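# Bend a rod into an upright arch in two sockets

## Task

Shape the rod into a standing arch so that each of its two ends sits in a different socket of the board.

## Robot and tools

Robot: two arms, left_arm (on the +y side) and right_arm, each with a two-finger gripper and a wrist camera. Base positions in the scene frame: left_arm (-0.023, +0.225, 0) m, quat_wxyz (+1.000, 0, 0, -0.008); right_arm (+0.010, -0.343, 0) m, quat_wxyz (+1.000, 0, 0, -0.009). A two-camera stand is fixed behind the arms. Joint ranges in rad: waist -2.618 to 3.054, shoulder 0.000 to 3.142, elbow 0.000 to 3.142 (straight at 2.901), wrist pitch, wrist yaw -1.571 to 1.571, wrist roll -2.094 to 2.094.

Frames: the scene frame has its origin at table-top height midway between the nominal bases, +z up, +x out over the table, +y toward left_arm (arm names do not match image sides). Fixed cameras and the table are given in the scene frame. Each arm's reported hand pose, velocities, targets and wrist-camera pose are in that arm's own base frame. Motion offsets are along the axes of that arm's current Hand target. The fingers point along the gripper's +z and spread along its y; end_effector_position is the spot between the pads, roughly 1 cm short of the tips. Reported poses may be off by a few cm, more at long reach.

execute_actions(actions, cameras): actions is a list of actions; each action is a table of at most 15 rows, one row per 1/30 s step, and a shorter table repeats its last row to fill 15 steps (one action = 0.5 s). Every row holds 14 numbers in [-1, 1], both arms always: left dx, dy, dz, rx, ry, rz, opening, then right dx, dy, dz, rx, ry, rz, opening. The six pose numbers are an offset from the Hand target as it was when that action began, not from the previous row; a following action starts from the new Hand target, so the same offset moves again. Scale: 1.0 = 0.6 m or 180 degrees; rx, ry, rz form one rotation vector. opening is absolute: +1 fully open (0.094 m), -1 closed. Sending all six pose numbers as 0 re-requests the current Hand target. Images return only when actions is empty or cameras names them (["all"], [] for none, or names).

move(target, speed, blend, opening_speed, grip_force, blocking, cameras): target is one 14-number row as above, or a list of up to 15 such rows; every row is an offset from the same starting Hand targets, not chained. Paths are straight, finish together, take at least 0.5 s and are cut off at 10 s. speed: path top speed in m/s, 0.002 to 2.9, default 0.25 (rotation capped at twice that in rad/s); one value or one per target. blend: corner rounding in m for lists; 0 stops at each point. opening_speed: rate of opening change per second on the -1..+1 scale, at least 0.2. grip_force: per-pad limit in N, 10 to 50, one value or one per arm, persistent; lower values close slowly. blocking=false returns after about 0.5 s while the move runs on. Paths do not avoid obstacles or the other arm. The result adds a move: line with the outcome (done, off_target, moving, held, fault) and limits (paced = pose clipped, held = steps withheld). done means at rest within 10 mm and 2 degrees; neither done nor off_target says anything about contact.

wait(seconds 0 to 10): lets time pass holding commands. stop(): brakes a running move. zoom_image(camera, region=[x0, y0, x1, y1]): pixels from the top-left of that camera's newest image, region at most 504 by 504. finished_scene(scene): ends the current scene by its number; irreversible, and the arch must stand on its own afterwards. Cameras, all 504x504: cam_head_left, cam_head_right, cam_low, cam_left_wrist, cam_right_wrist.

Reading results: Hand target is the last commanded pose after clipping; next offsets count from it. Tool commands shows current opening commands; to keep a gripper as it is, resend its current value, since 0 is a real command. grip_measured uses the opening scale; with nothing held it reads up to about 2.5 mm wide, and clamped on a hard part somewhat narrower. The last Joint positions entry per arm is finger opening in m. Joint torques include gravity, positive toward larger joint values; entries 1 to 3 wrap at ±28 N m. Joint velocities 'within noise' means that arm is still. Actions calls also list end_effector_position at some steps.

Cautions: orientation is clipped to within 40 degrees of the measured one each step, and grippers often settle short, low or tilted, so check position and tilt after each move and correct with the missing offset. Small moves may fail or go sideways. Avoid paths near an arm's own base and motions with the wrist near the waist axis. To stop pressing into something, command the target back past the gripper. Keep the two grippers, housings and wrist cameras apart; the clearance check does not guard them, and contact between arms can end the scene. Never drop the rod, release it while it moves, strike fixtures hard, or leave anything off the table. Close gently with opening_speed if the rod might deform. Avoid straining camera cables. Loose objects may get brief external pushes. Motor heat rises from holding loads, stretched arms or pushing against unreachable targets: MOTOR HOT appears at 75 °C, at 90 °C an OVER-TEMPERATURE FAULT folds that arm for the rest of the scene, and at 100 °C it collapses.

Each tool is called after "Request:" as name(argument=value, ...), one argument or row to a line, values as JSON.

## Session

Request:
execute_actions(
  actions=[],
)

Request:
zoom_image(
  camera="cam_head_left",
  region=[160, 250, 300, 390],
)

Request:
zoom_image(
  camera="cam_head_left",
  region=[290, 250, 430, 390],
)

Scene clock: 0.00 s.
left_arm: end_effector_position=(+0.3938, -0.0067, +0.1064) grip_measured=+1.000 end_effector_quat_wxyz=(+0.590, -0.018, +0.806, +0.038) | right_arm: end_effector_position=(+0.3982, -0.0312, +0.0827) grip_measured=+1.000 end_effector_quat_wxyz=(+0.555, +0.026, +0.831, -0.027)
Joint positions: left_arm=[-0.092 1.493 0.367 0.816 -0.171 -0.012 0.094] | right_arm=[-0.077 1.558 0.402 0.764 0.004 -0.016 0.094]
Joint velocities: within noise
Joint torques (N m): no reading
Heat: left arm: 32 °C; right arm: 31 °C.
Hand target: left_arm +0.3961, -0.0061, +0.1127; +0.598, -0.022, +0.801, +0.038 | right_arm +0.4014, -0.0306, +0.0902; +0.565, +0.023, +0.825, -0.027
Tool commands: left_gripper/opening=+1.0 right_gripper/opening=+1.0

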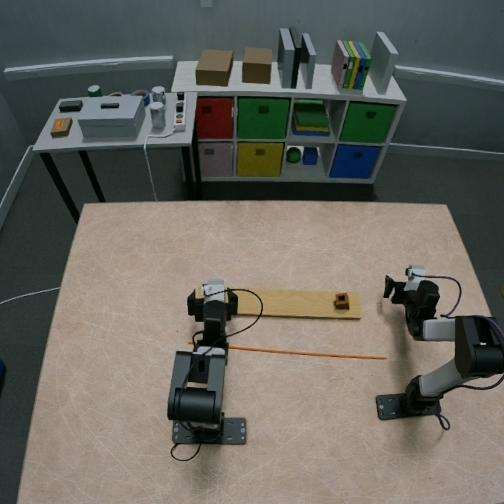

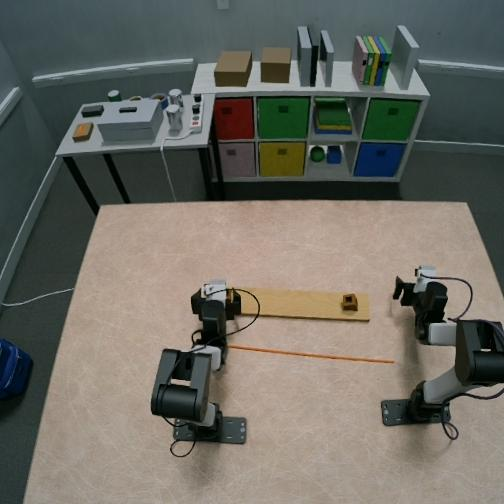

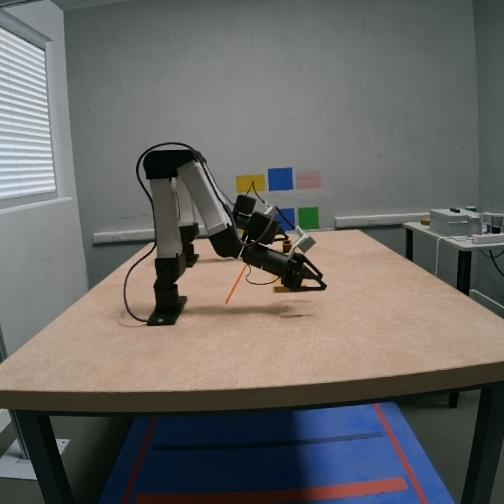

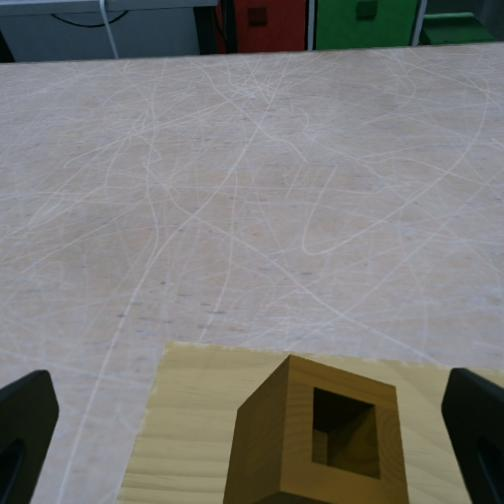

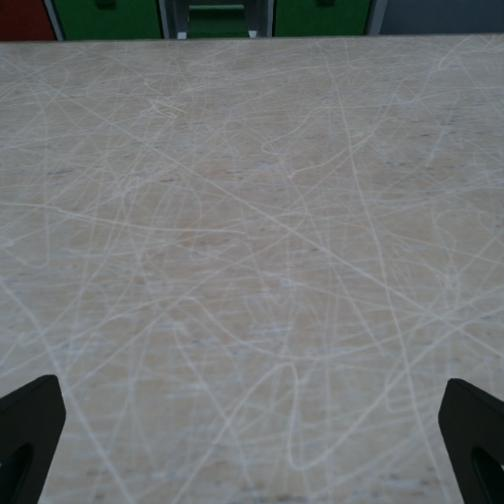

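Scaled by 3.600.

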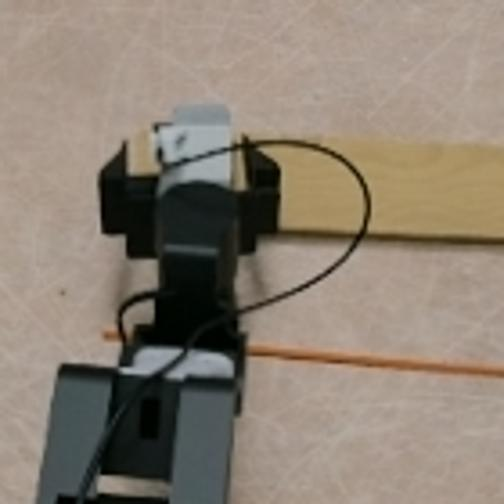

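Scaled by 3.600.

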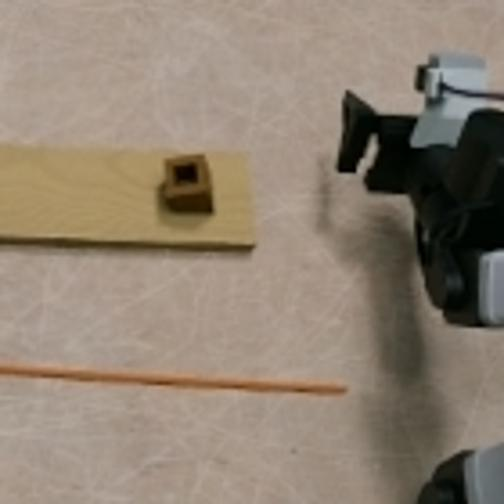

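Request:
zoom_image(
  camera="cam_left_wrist",
  region=[220, 340, 420, 504],
)

Scaled by 2.520.

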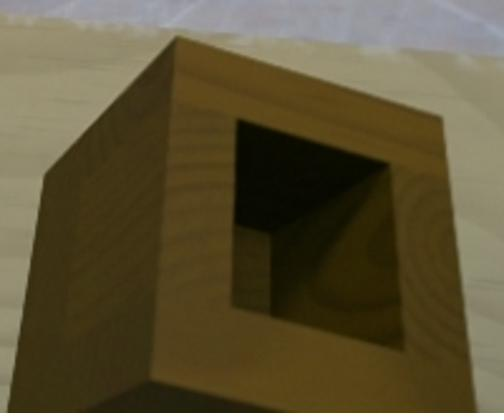

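Request:
move(
  target=[
    [-0.0935, 0.053, -0.1915, 0.36, 0.2825, 0.4676, 1, -0.0782, 0.13, -0.3118, -0.2929, 0.2975, -0.4186, 1],
    [0.1563, 0.0583, -0.1815, 0.36, 0.2825, 0.4676, 1, 0.2002, 0.1843, -0.363, -0.2929, 0.2975, -0.4186, 1],
  ],
  blend=[0.04, 0],
  cameras=["all"],
  speed=0.3,
)

Scene clock: 137.90 s.
left_arm: end_effector_position=(+0.2621, +0.0169, +0.0536) grip_measured=+1.000 end_effector_quat_wxyz=(-0.006, +0.741, +0.672, -0.012) | right_arm: end_effector_position=(+0.1580, +0.0923, +0.0539) grip_measured=+1.000 end_effector_quat_wxyz=(-0.020, -0.666, +0.746, +0.007)
Joint positions: left_arm=[0.068 1.603 1.058 -1.051 0.005 1.737 0.094] | right_arm=[0.524 1.302 0.796 -1.106 -0.006 -0.935 0.094]
Joint torques (N m): left_arm=[0.21 -7.05 5.6 0.24 0.01 0.13] | right_arm=[0.35 -6.17 5.12 0.54 0.04 0.08]
Heat: left arm: 34 °C; right arm: 37 °C.
Hand target: left_arm +0.2625, +0.0201, +0.0547; +0.000, +0.746, +0.666, +0.000 | right_arm +0.1629, +0.0957, +0.0546; +0.000, -0.667, +0.745, +0.000
Off the commanded pose: left_arm 0.003 m, 2 deg | right_arm 0.006 m, 2 deg.
move: done

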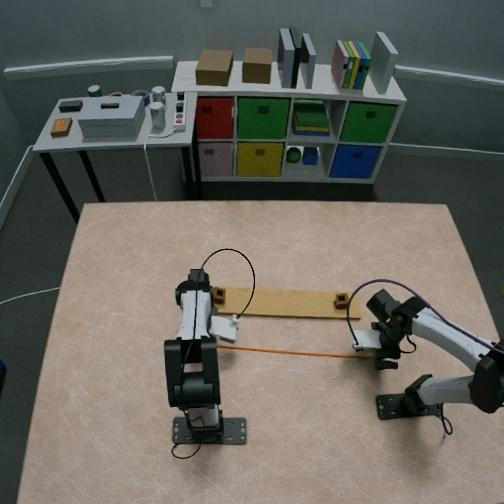

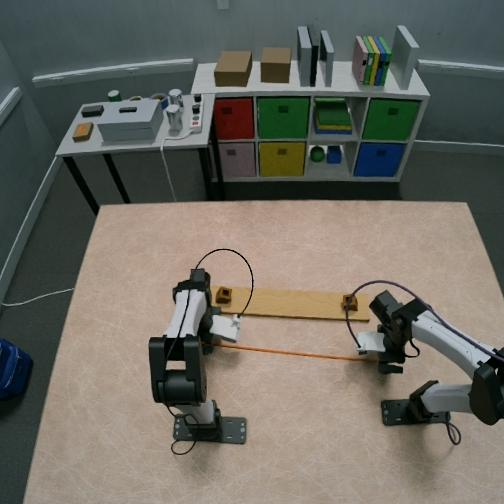

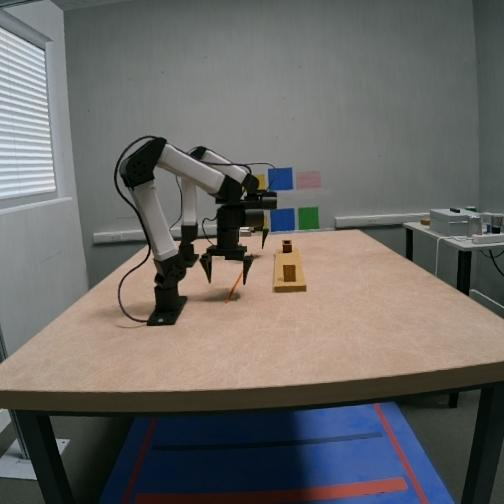

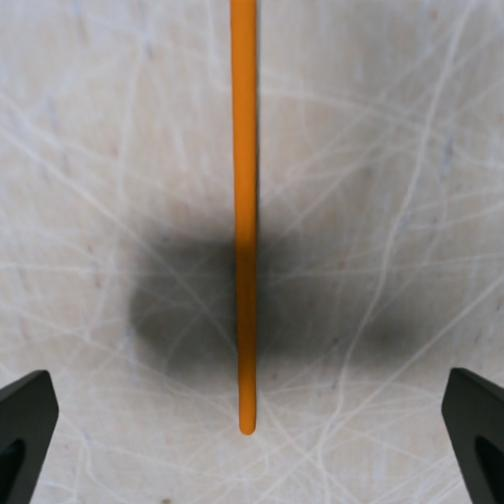

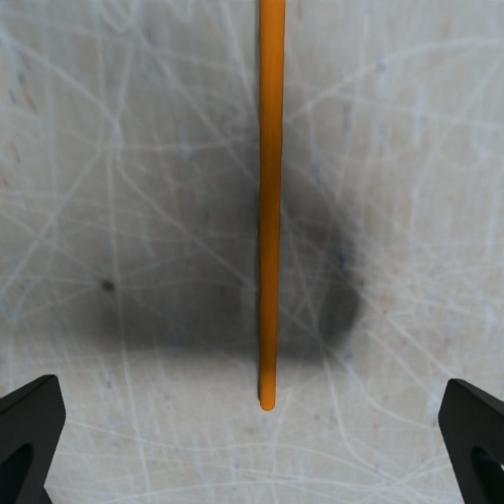

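Request:
move(
  target=[
    [0.015, 0.0037, 0.03, 0, 0.0556, 0, 1, -0.01, -0.009, 0.03, 0, 0.0556, -0.003, 1],
    [0.015, 0.0037, 0.0687, 0, 0.0556, 0, 1, -0.01, -0.009, 0.0735, 0, 0.0556, -0.003, 1],
    [0.015, 0.0037, 0.0687, 0, 0.0556, 0, -1, -0.01, -0.009, 0.0735, 0, 0.0556, -0.003, -1],
  ],
  blend=[0.01, 0, 0],
  cameras=["cam_low", "cam_left_wrist", "cam_right_wrist", "cam_head_left"],
  speed=0.12,
  opening_speed=0.8,
)

Scene clock: 168.57 s.
left_arm: end_effector_position=(+0.2683, +0.0278, +0.0215) grip_measured=-0.938 end_effector_quat_wxyz=(-0.049, +0.744, +0.664, +0.064) | right_arm: end_effector_position=(+0.1673, +0.1007, +0.0160) grip_measured=-0.923 end_effector_quat_wxyz=(-0.065, -0.668, +0.740, -0.053)
Joint positions: left_arm=[0.002 1.623 0.932 -0.849 -0.158 1.689 0.003] | right_arm=[0.646 1.495 0.778 -0.975 0.117 -0.815 0.004]
Joint torques (N m): left_arm=[-1.05 -3.97 5.16 0.4 -0.12 -0.23] | right_arm=[0.13 -4.11 4.37 0.35 0.1 0.08]
Heat: left arm: 35 °C; right arm: 33 °C.
Hand target: left_arm +0.2657, +0.0288, +0.0135; -0.058, +0.743, +0.664, +0.065 | right_arm +0.1689, +0.1011, +0.0105; -0.065, -0.668, +0.739, -0.058
Off the commanded pose: left_arm 0.008 m, 1 deg | right_arm 0.006 m, 1 deg.
move: done
Images, in order (width x height): cam_head_left 504x504, cam_low 504x504, cam_left_wrist 504x504, cam_right_wrist 504x504.

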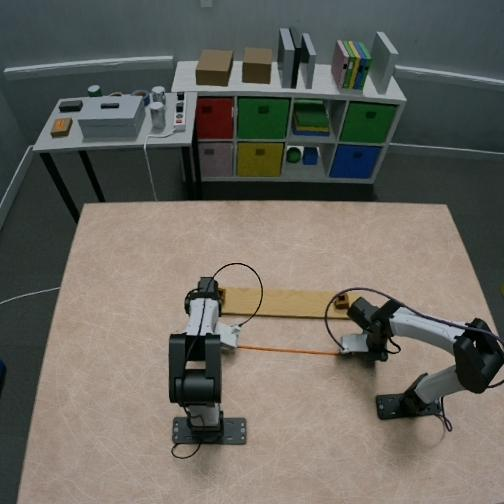

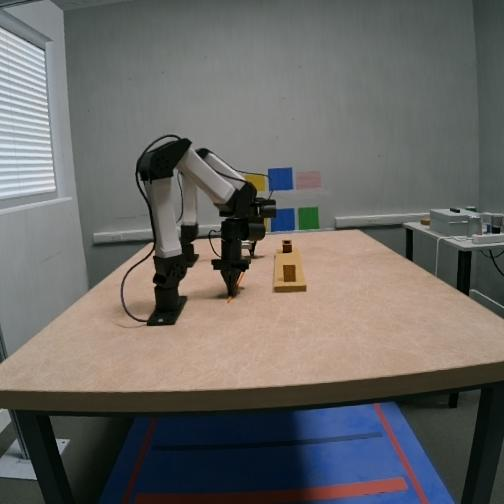

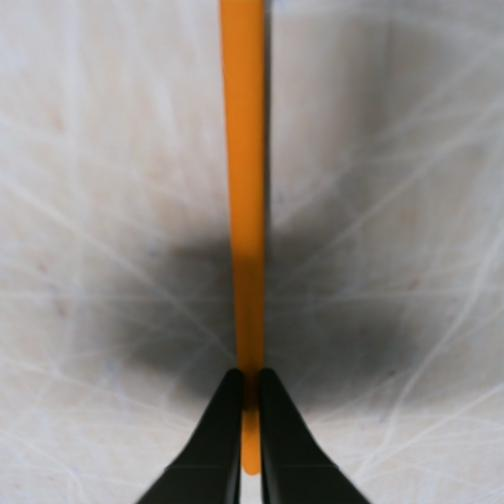

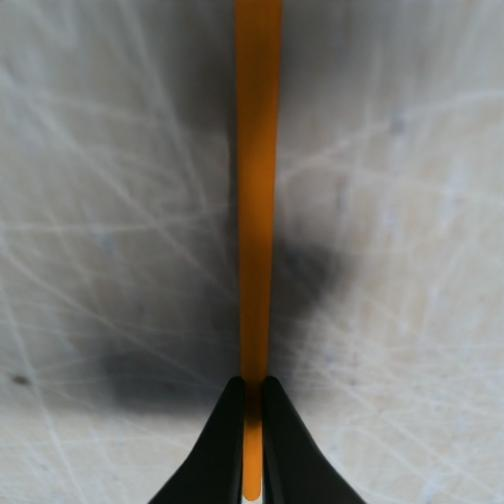

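Request:
move(
  target=[
    [0.0, 0, -0.06, 0, 0, 0, -1, 0.0, 0, -0.06, 0, 0, 0, -1],
    [0.0968, 0.1593, -0.3835, -0.4863, 0.032, -0.1184, -1, 0.0342, -0.263, -0.3995, 0.4972, -0.0297, 0.0574, -1],
  ],
  blend=[0.015, 0],
  cameras=["all"],
  speed=0.16,
)

Request:
zoom_image(
  camera="cam_head_left",
  region=[150, 235, 270, 355],
)

Request:
zoom_image(
  camera="cam_head_left",
  region=[310, 235, 430, 355],
)

Request:
zoom_image(
  camera="cam_low",
  region=[190, 140, 350, 310],
)

Scene clock: 218.40 s.
left_arm: end_effector_position=(+0.3633, +0.0310, +0.2463) grip_measured=-0.997 end_effector_quat_wxyz=(+0.439, +0.473, +0.544, +0.537) | right_arm: end_effector_position=(+0.3263, +0.1071, +0.2434) grip_measured=-0.923 end_effector_quat_wxyz=(+0.440, -0.478, +0.538, -0.537)
Joint positions: left_arm=[0.008 1.008 0.441 0.527 -0.162 1.595 0] | right_arm=[0.716 1.083 0.467 0.559 0.872 -1.567 0.004]
Joint torques (N m): left_arm=[-0.08 -1.44 7.51 2.78 -0.05 -0.39] | right_arm=[-1.14 -2.65 6.45 2.59 -0.11 -0.02]
Heat: left arm: 33 °C; right arm: 33 °C.
Hand target: left_arm +0.3627, +0.0353, +0.2502; +0.450, +0.450, +0.545, +0.545 | right_arm +0.3283, +0.1068, +0.2499; +0.459, -0.460, +0.537, -0.538
Off the commanded pose: left_arm 0.006 m, 3 deg | right_arm 0.007 m, 3 deg.
move: off_target (left_arm, right_arm)

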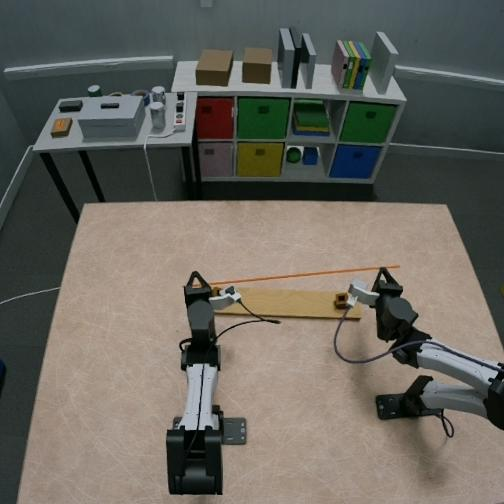

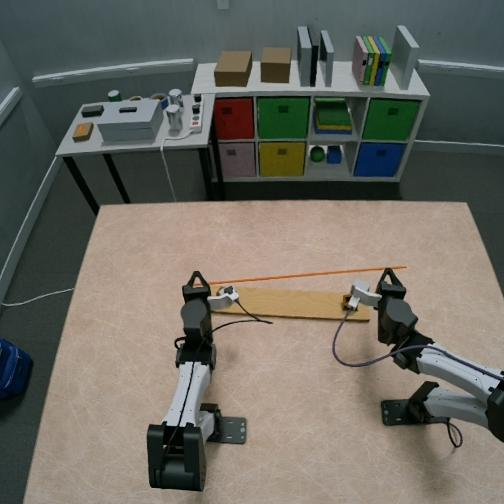

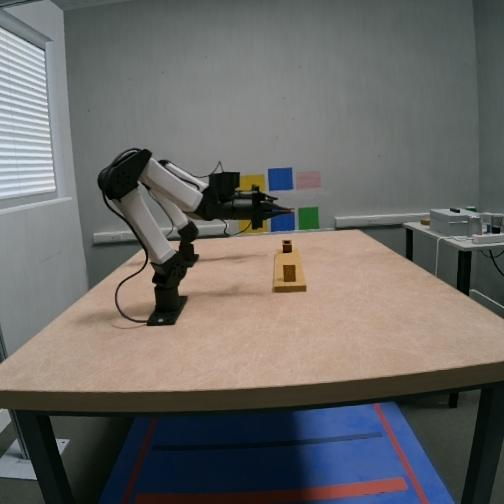

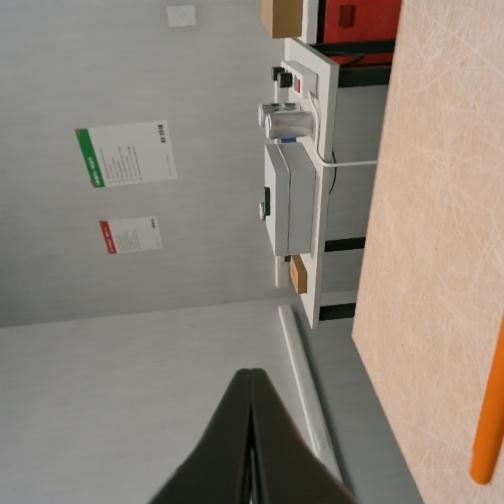

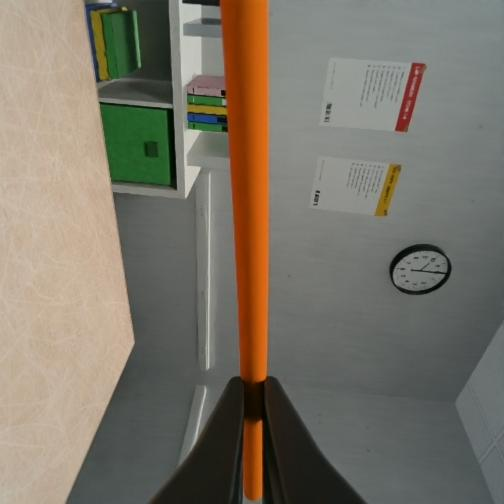

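Scaled by 4.200.

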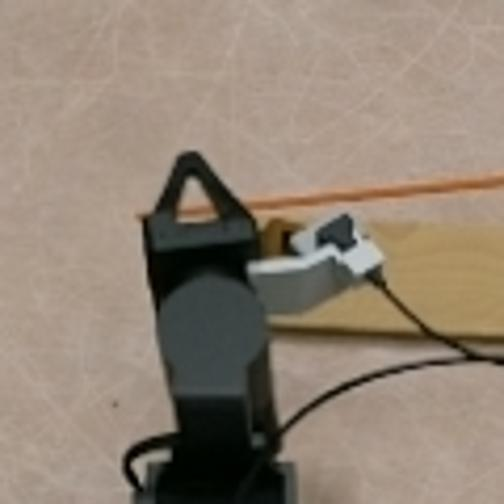

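Scaled by 4.200.

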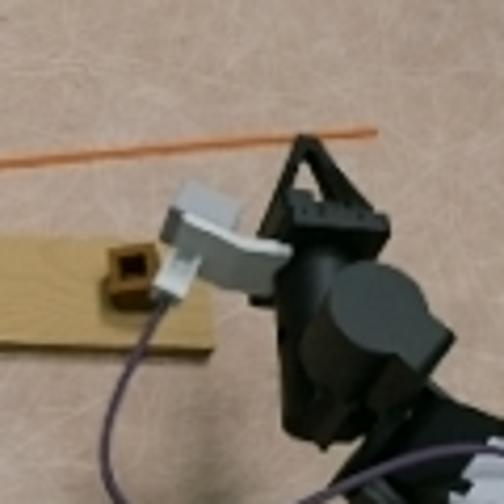

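Scaled by 2.965.

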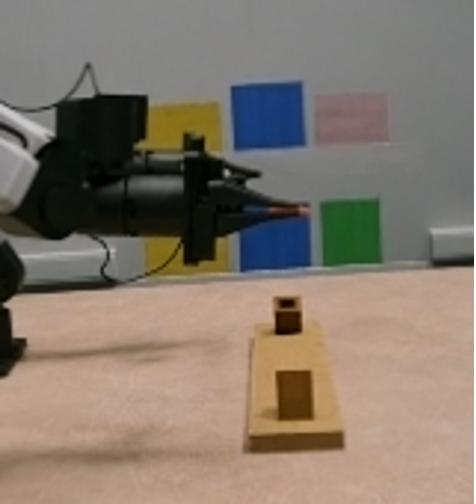

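Request:
zoom_image(
  camera="cam_left_wrist",
  region=[380, 280, 504, 504],
)

Request:
zoom_image(
  camera="cam_low",
  region=[240, 190, 320, 240],
)

Scaled by 2.250.

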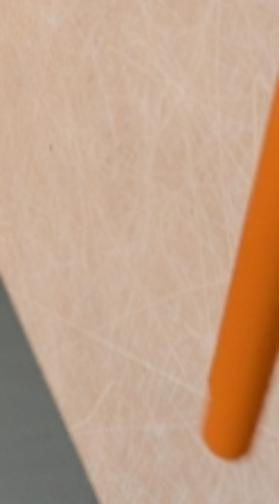

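Scaled by 6.300.

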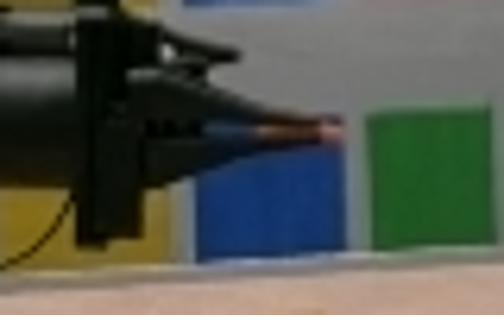

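Request:
move(
  target=[
    [0, 0, -0.09, 0, 0, 0, -1, 0, 0, 0, 0, 0, 0, -1],
    [0, 0, -0.09, 0, 0, 0, 0.2, 0, 0, 0, 0, 0, 0, -1],
    [-0.0083, -0.0967, -0.09, 0, 0, 0, 0.2, 0, 0, 0, 0, 0, 0, -1],
  ],
  cameras=["cam_low", "cam_left_wrist", "cam_head_left"],
  speed=0.15,
)

Scene clock: 281.83 s.
left_arm: end_effector_position=(+0.3121, +0.0200, +0.1871) grip_measured=+0.197 end_effector_quat_wxyz=(+0.434, +0.470, +0.547, +0.539) | right_arm: end_effector_position=(+0.3263, +0.1071, +0.2437) grip_measured=-0.923 end_effector_quat_wxyz=(+0.441, -0.478, +0.538, -0.537)
Joint positions: left_arm=[-0.081 0.824 0.132 0.65 -0.263 1.592 0.056] | right_arm=[0.716 1.083 0.467 0.56 0.872 -1.567 0.004]
Joint torques (N m): left_arm=[-1.18 -0.08 7.27 2.77 -0.07 -0.34] | right_arm=[-1.17 -2.58 6.42 2.59 -0.11 -0.02]
Heat: left arm: 40 °C; right arm: 40 °C.
Hand target: left_arm +0.3106, +0.0201, +0.1920; +0.450, +0.450, +0.545, +0.545 | right_arm +0.3283, +0.1068, +0.2499; +0.459, -0.460, +0.537, -0.538
Off the commanded pose: left_arm 0.005 m, 3 deg | right_arm 0.006 m, 3 deg.
move: off_target (left_arm, right_arm); target 2's new opening was sent with left_arm's hand 0.017 m and 3 deg from that target
Images, in order (width x height): cam_head_left 504x504, cam_low 504x504, cam_left_wrist 504x504.

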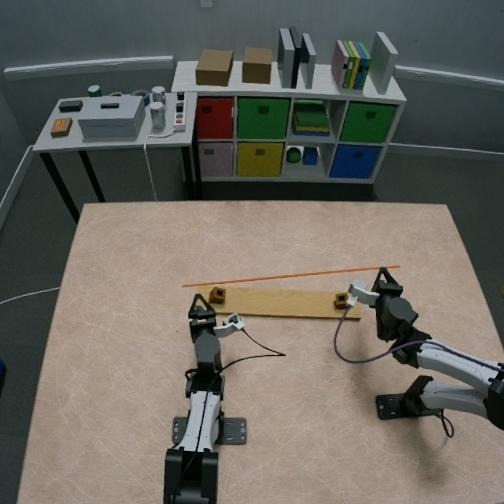

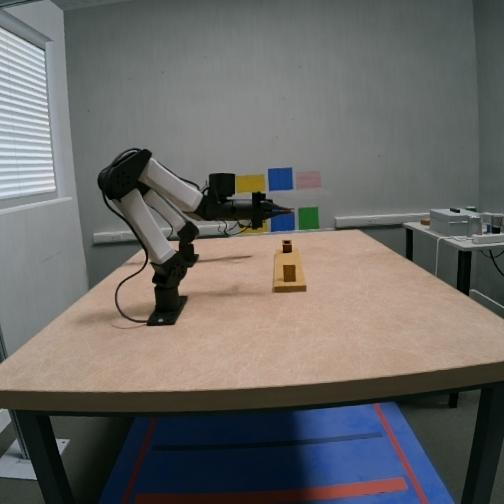

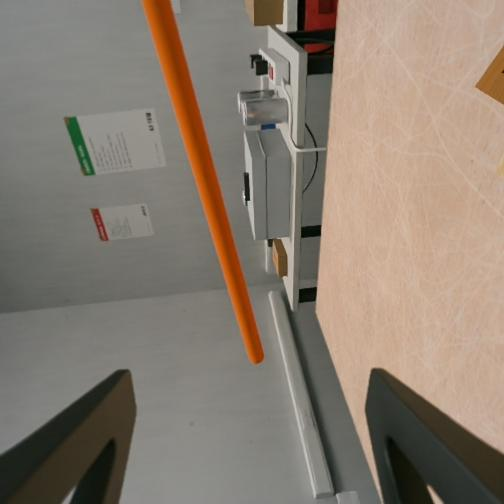

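Request:
move(
  target=[
    [0, 0.0133, 0.0, 0, 0, -0.083, 0.2, 0, 0, 0, 0, 0, 0, -1],
    [0, 0.0133, 0.095, 0, 0, -0.083, 0.2, 0, 0, 0, 0, 0, 0, -1],
    [0, 0.0133, 0.095, 0, 0, -0.083, -1, 0, 0, 0, 0, 0, 0, -1],
  ],
  blend=[0.01, 0, 0],
  cameras=["cam_low", "cam_left_wrist", "cam_head_left"],
  speed=0.12,
  opening_speed=0.8,
)

Request:
zoom_image(
  camera="cam_head_left",
  region=[150, 235, 270, 355],
)

Scene clock: 302.77 s.
left_arm: end_effector_position=(+0.3574, +0.0320, +0.1732) grip_measured=-0.934 end_effector_quat_wxyz=(+0.480, +0.401, +0.619, +0.475) | right_arm: end_effector_position=(+0.3263, +0.1071, +0.2437) grip_measured=-0.923 end_effector_quat_wxyz=(+0.440, -0.478, +0.538, -0.537)
Joint positions: left_arm=[-0.018 1.19 0.245 0.856 -0.222 1.336 0.003] | right_arm=[0.716 1.083 0.467 0.56 0.872 -1.568 0.004]
Joint torques (N m): left_arm=[0.21 -1.72 11.23 2.78 0.19 -0.4] | right_arm=[-1.16 -2.58 6.43 2.59 -0.11 -0.01]
Heat: left arm: 40 °C; right arm: 41 °C.
Hand target: left_arm +0.3666, +0.0309, +0.2001; +0.518, +0.375, +0.599, +0.482 | right_arm +0.3283, +0.1068, +0.2499; +0.459, -0.460, +0.537, -0.538
Off the commanded pose: left_arm 0.028 m, 6 deg | right_arm 0.006 m, 3 deg.
move: off_target (left_arm, right_arm); target 3's new opening was sent with left_arm's hand 0.029 m and 6 deg from that target
Images, in order (width x height): cam_head_left 504x504, cam_low 504x504, cam_left_wrist 504x504.

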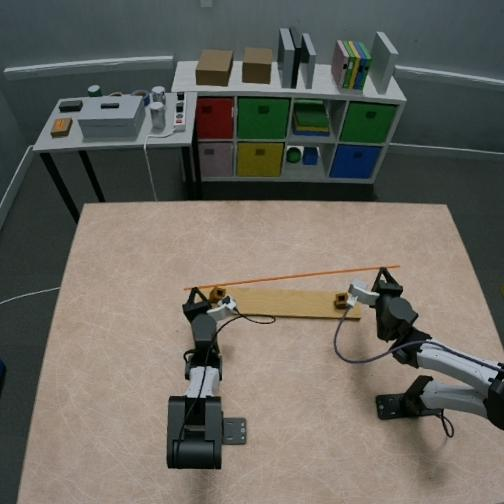

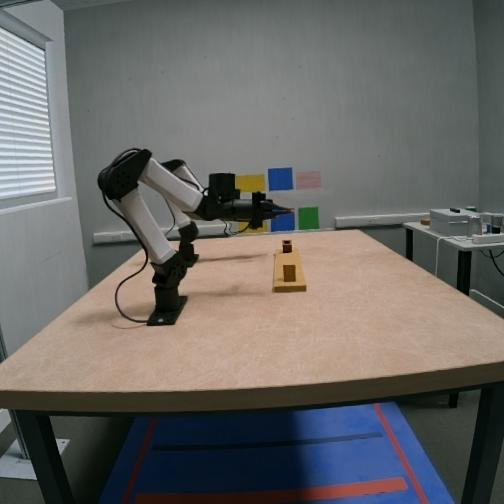

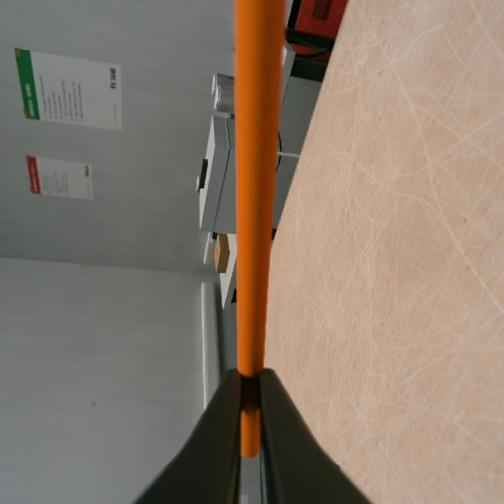

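Scaled by 4.200.

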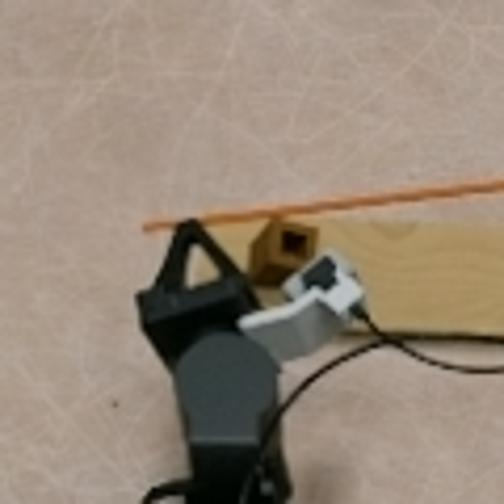

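Request:
move(
  target=[
    [0, 0, 0, 0, 0, 0, -0.3, 0, 0, 0, 0, 0, 0, -1],
    [-0.018, 0, 0.02, 0, 0, 0, -0.3, 0, 0, 0, 0, 0, 0, -1],
  ],
  cameras=["cam_left_wrist", "cam_head_left"],
  speed=0.1,
  opening_speed=0.8,
)

Request:
zoom_image(
  camera="cam_head_left",
  region=[150, 235, 270, 355],
)

Scene clock: 314.23 s.
left_arm: end_effector_position=(+0.3719, +0.0239, +0.1761) grip_measured=-0.303 end_effector_quat_wxyz=(+0.485, +0.407, +0.615, +0.470) | right_arm: end_effector_position=(+0.3263, +0.1071, +0.2437) grip_measured=-0.923 end_effector_quat_wxyz=(+0.440, -0.478, +0.538, -0.537)
Joint positions: left_arm=[-0.039 1.257 0.296 0.871 -0.222 1.335 0.033] | right_arm=[0.716 1.083 0.467 0.56 0.872 -1.568 0.004]
Joint torques (N m): left_arm=[-1.16 -2.18 11.14 2.78 -0.07 -0.4] | right_arm=[-1.16 -2.58 6.41 2.59 -0.11 -0.01]
Heat: left arm: 39 °C; right arm: 42 °C.
Hand target: left_arm +0.3804, +0.0229, +0.2030; +0.518, +0.375, +0.599, +0.482 | right_arm +0.3283, +0.1068, +0.2499; +0.459, -0.460, +0.537, -0.538
Off the commanded pose: left_arm 0.028 m, 6 deg | right_arm 0.006 m, 3 deg.
move: off_target (left_arm, right_arm)
Images, in order (width x height): cam_head_left 504x504, cam_left_wrist 504x504.

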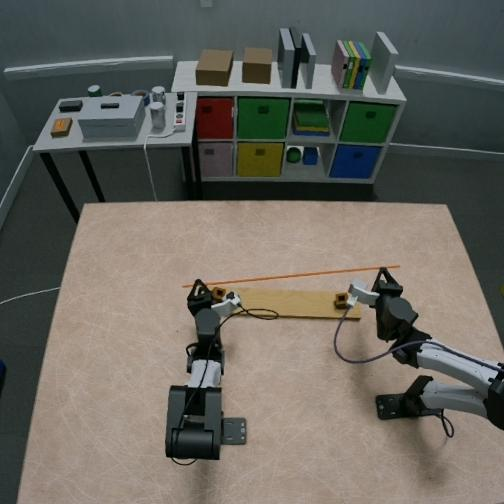

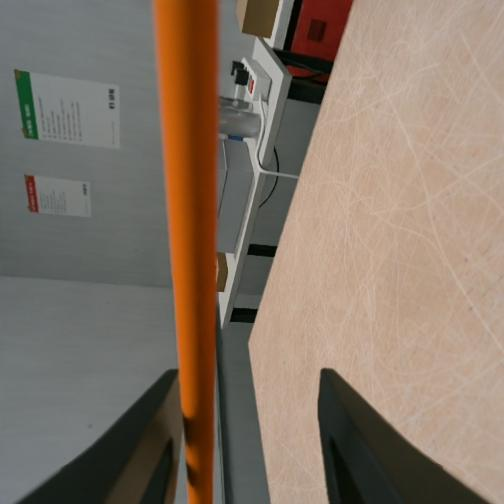

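Scaled by 4.200.

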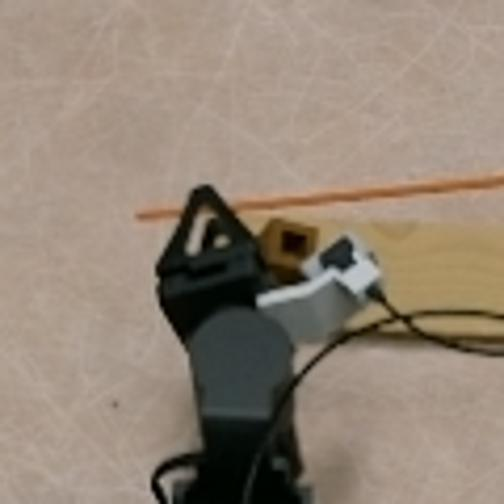

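Request:
move(
  target=[
    [0, 0.022, 0, 0, 0, 0, -0.3, 0, 0, 0, 0, 0, 0, -1],
    [0, 0.022, 0, 0, 0, 0, -1, 0, 0, 0, 0, 0, 0, -1],
  ],
  cameras=["cam_left_wrist", "cam_head_left"],
  speed=0.1,
  opening_speed=0.8,
)

Request:
zoom_image(
  camera="cam_head_left",
  region=[150, 235, 270, 355],
)

Scene clock: 322.43 s.
left_arm: end_effector_position=(+0.3758, +0.0240, +0.2004) grip_measured=-0.907 end_effector_quat_wxyz=(+0.504, +0.392, +0.601, +0.482) | right_arm: end_effector_position=(+0.3264, +0.1074, +0.2454) grip_measured=-0.923 end_effector_quat_wxyz=(+0.444, -0.476, +0.537, -0.537)
Joint positions: left_arm=[-0.039 1.23 0.33 0.871 -0.223 1.335 0.004] | right_arm=[0.716 1.083 0.467 0.569 0.87 -1.568 0.004]
Joint torques (N m): left_arm=[0.12 -3.89 11.33 1.98 0.06 -0.39] | right_arm=[-1.18 -2.51 6.39 2.5 -0.1 -0.01]
Heat: left arm: 40 °C; right arm: 42 °C.
Hand target: left_arm +0.3797, +0.0262, +0.2156; +0.518, +0.375, +0.599, +0.482 | right_arm +0.3283, +0.1068, +0.2499; +0.459, -0.460, +0.537, -0.538
Off the commanded pose: left_arm 0.016 m, 3 deg | right_arm 0.005 m, 2 deg.
move: off_target (left_arm); target 2's new opening was sent with left_arm's hand 0.016 m and 3 deg from that target
Images, in order (width x height): cam_head_left 504x504, cam_left_wrist 504x504.

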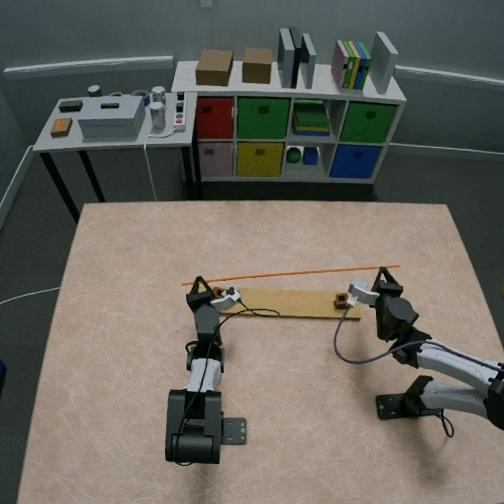

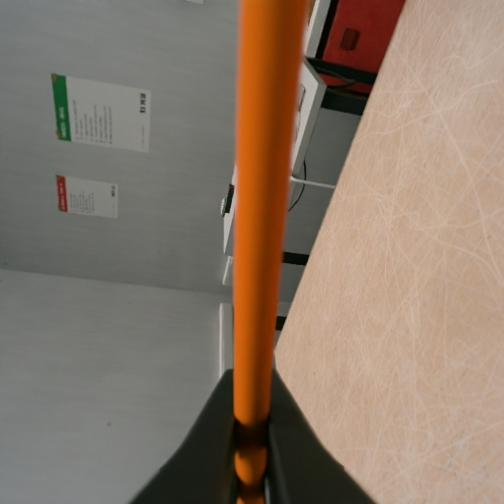

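Scaled by 4.200.

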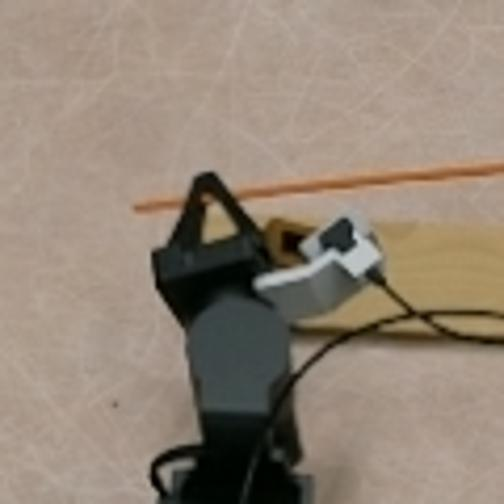

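Request:
move(
  target=[
    [-0.0237, 0.027, 0.0122, 0.0277, -0.0107, -0.1264, -1, -0.0272, 0, -0.0102, -0.0128, 0.0009, 0.1573, -1],
    [-0.0625, 0.0425, 0.0207, 0.0561, -0.0218, -0.2567, -1, -0.0722, -0.0002, -0.0243, -0.026, 0.0019, 0.3195, -1],
    [-0.112, 0.0292, 0.0268, 0.0838, -0.0325, -0.3831, -1, -0.1332, -0.0003, -0.0413, -0.0388, 0.0028, 0.4768, -1],
  ],
  blend=[0.02, 0.02, 0],
  cameras=["all"],
  speed=0.15,
)

Request:
zoom_image(
  camera="cam_low",
  region=[200, 140, 340, 300],
)

Request:
zoom_image(
  camera="cam_head_left",
  region=[180, 210, 400, 330],
)

Request:
zoom_image(
  camera="cam_head_right",
  region=[180, 210, 400, 330],
)

Scene clock: 512.43 s.
left_arm: end_effector_position=(+0.4009, -0.0224, +0.2355) grip_measured=-0.907 end_effector_quat_wxyz=(+0.665, +0.084, +0.740, +0.055) | right_arm: end_effector_position=(+0.3148, +0.1845, +0.2390) grip_measured=-0.923 end_effector_quat_wxyz=(+0.668, -0.034, +0.739, -0.087)
Joint positions: left_arm=[-0.076 1.189 0.56 0.52 -0.046 0.19 0.004] | right_arm=[0.951 1.257 0.627 0.448 1.028 -0.019 0.004]
Joint torques (N m): left_arm=[-1.09 -2.55 13.14 2.08 0.23 -1.21] | right_arm=[0.35 -4.56 10.54 1.71 0.19 0.7]
Heat: left arm: 37 °C; right arm: 52 °C.
Hand target: left_arm +0.4069, -0.0300, +0.2499; +0.676, +0.055, +0.735, +0.009 | right_arm +0.3163, +0.1895, +0.2501; +0.674, +0.006, +0.737, -0.052
Off the commanded pose: left_arm 0.017 m, 6 deg | right_arm 0.012 m, 6 deg.
move: off_target (left_arm, right_arm)

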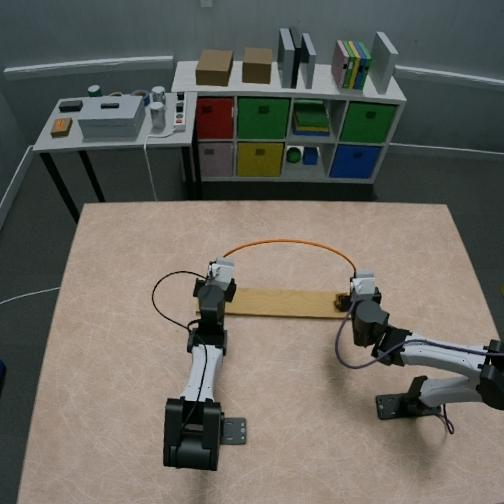

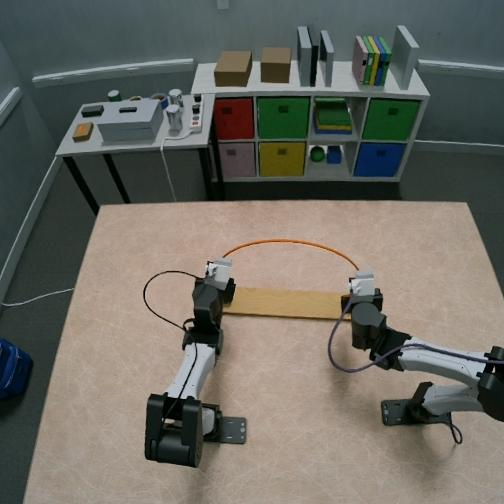

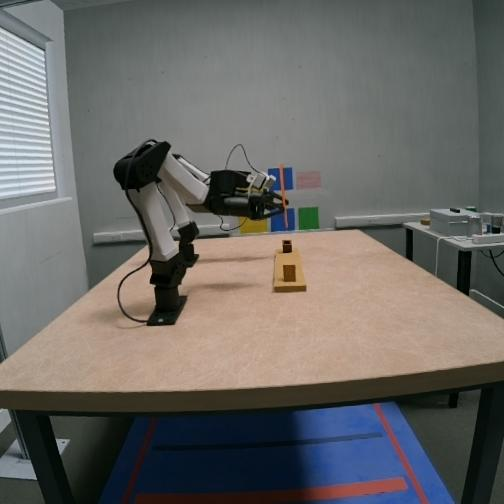

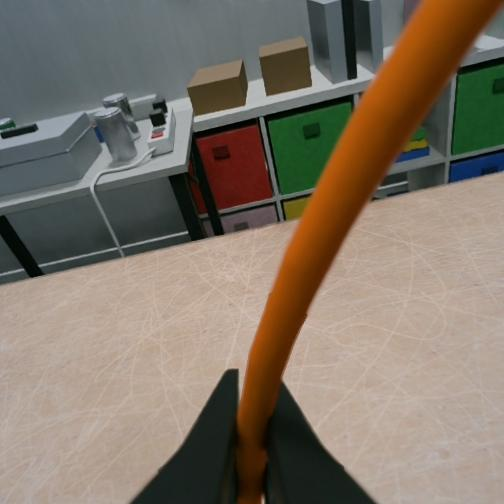

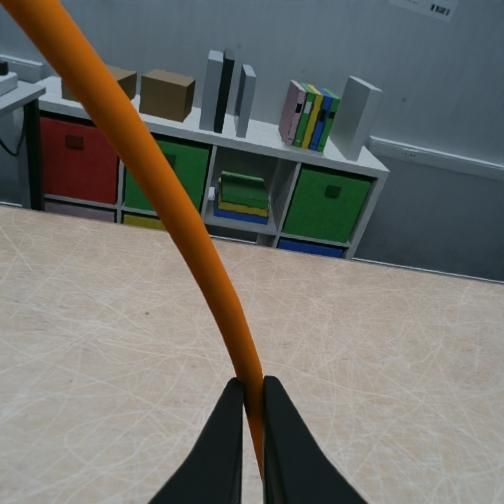

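Scaled by 3.150.

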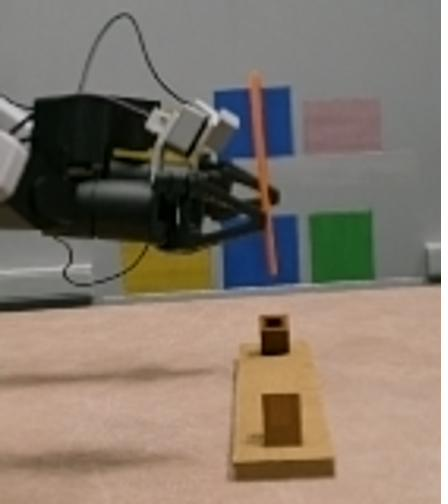

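Scaled by 2.291.

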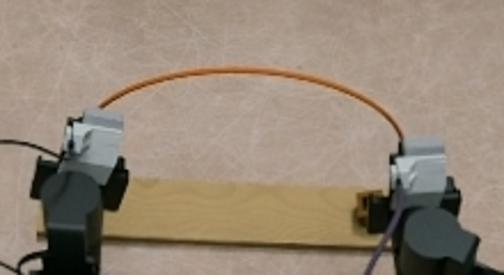

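Scaled by 2.291.

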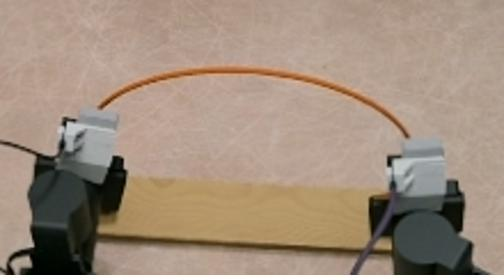

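Request:
move(
  target=[0.1393, -0.0248, 0.025, 0, 0.022, 0, -1, 0.147, 0.0185, 0.0127, 0, 0.022, 0, -1],
  cameras=["all"],
  speed=0.1,
)

Request:
zoom_image(
  camera="cam_low",
  region=[220, 170, 350, 310],
)

Request:
zoom_image(
  camera="cam_left_wrist",
  region=[130, 330, 380, 504],
)

Request:
zoom_image(
  camera="cam_right_wrist",
  region=[130, 330, 380, 504],
)

Scene clock: 541.63 s.
left_arm: end_effector_position=(+0.4127, -0.0342, +0.1567) grip_measured=-0.907 end_effector_quat_wxyz=(+0.627, +0.094, +0.772, +0.045) | right_arm: end_effector_position=(+0.3146, +0.1864, +0.1520) grip_measured=-0.923 end_effector_quat_wxyz=(+0.621, -0.040, +0.776, -0.105)
Joint positions: left_arm=[-0.106 1.425 0.468 0.745 -0.055 0.18 0.004] | right_arm=[0.956 1.448 0.534 0.496 1.034 0.145 0.004]
Joint torques (N m): left_arm=[-1.26 -3.19 6.8 2.92 -0.01 -1.2] | right_arm=[0.47 -4.89 5.6 2.74 0.21 0.59]
Heat: left arm: 38 °C; right arm: 46 °C.
Hand target: left_arm +0.4141, -0.0379, +0.1644; +0.650, +0.054, +0.758, +0.011 | right_arm +0.3166, +0.1946, +0.1609; +0.648, +0.008, +0.760, -0.052
Off the commanded pose: left_arm 0.009 m, 7 deg | right_arm 0.012 m, 9 deg.
move: off_target (left_arm, right_arm)

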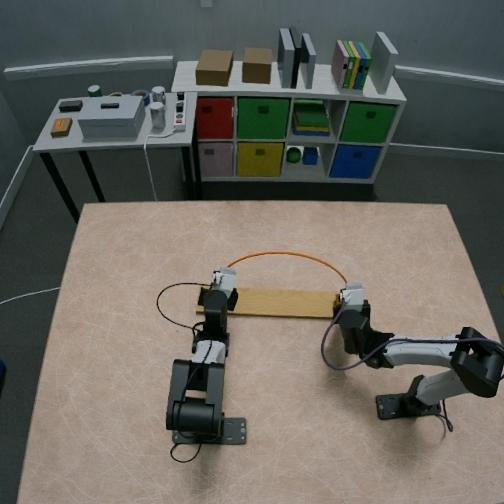

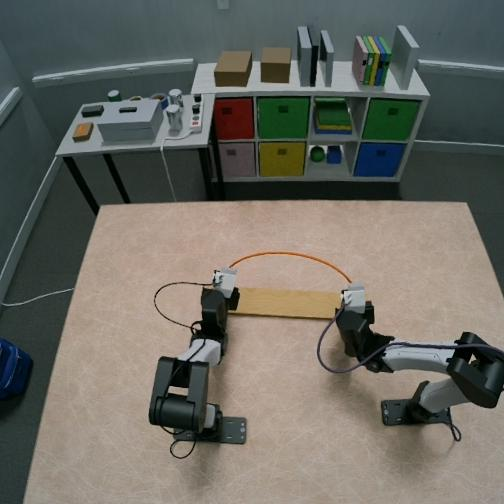

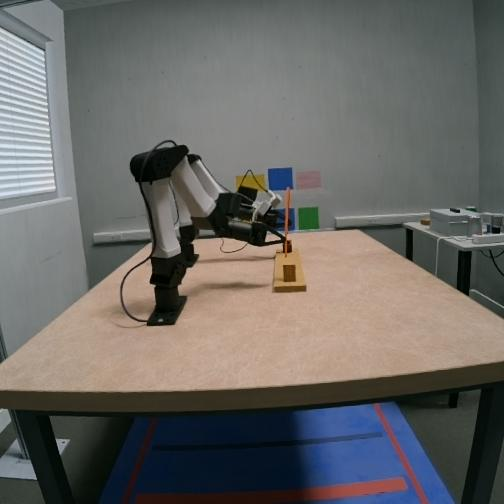

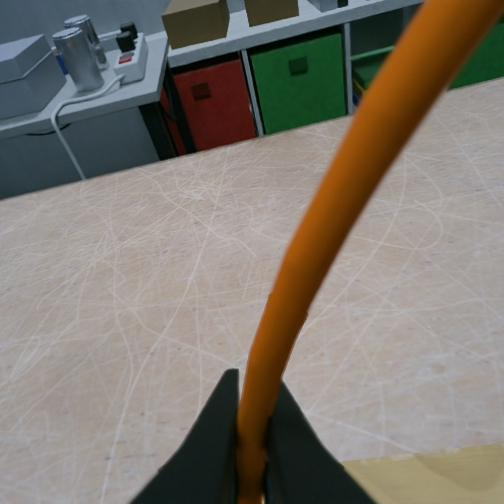

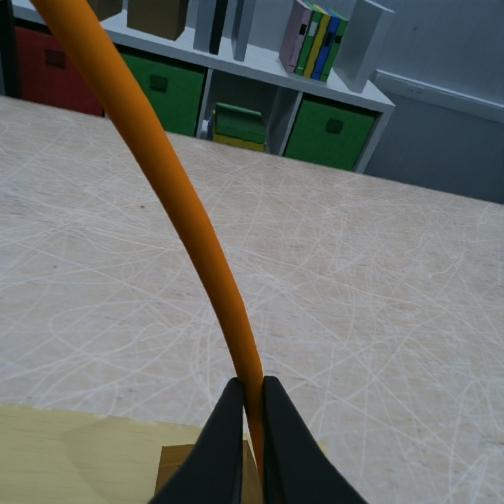

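Scaled by 3.600.

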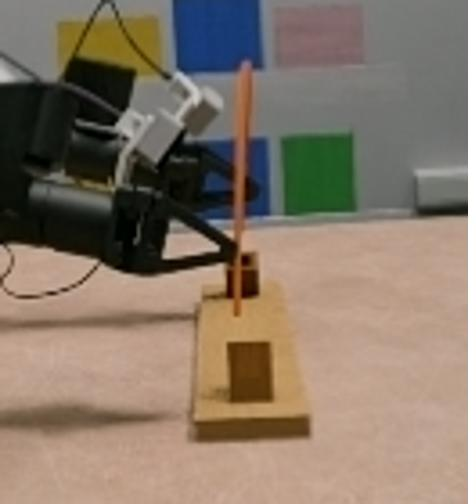

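Scaled by 2.016.

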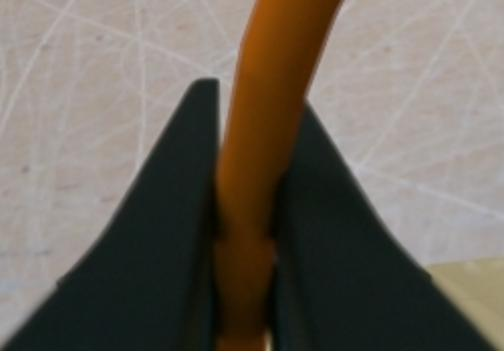

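Scaled by 2.016.

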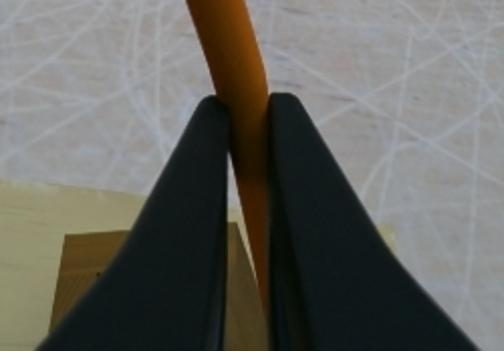

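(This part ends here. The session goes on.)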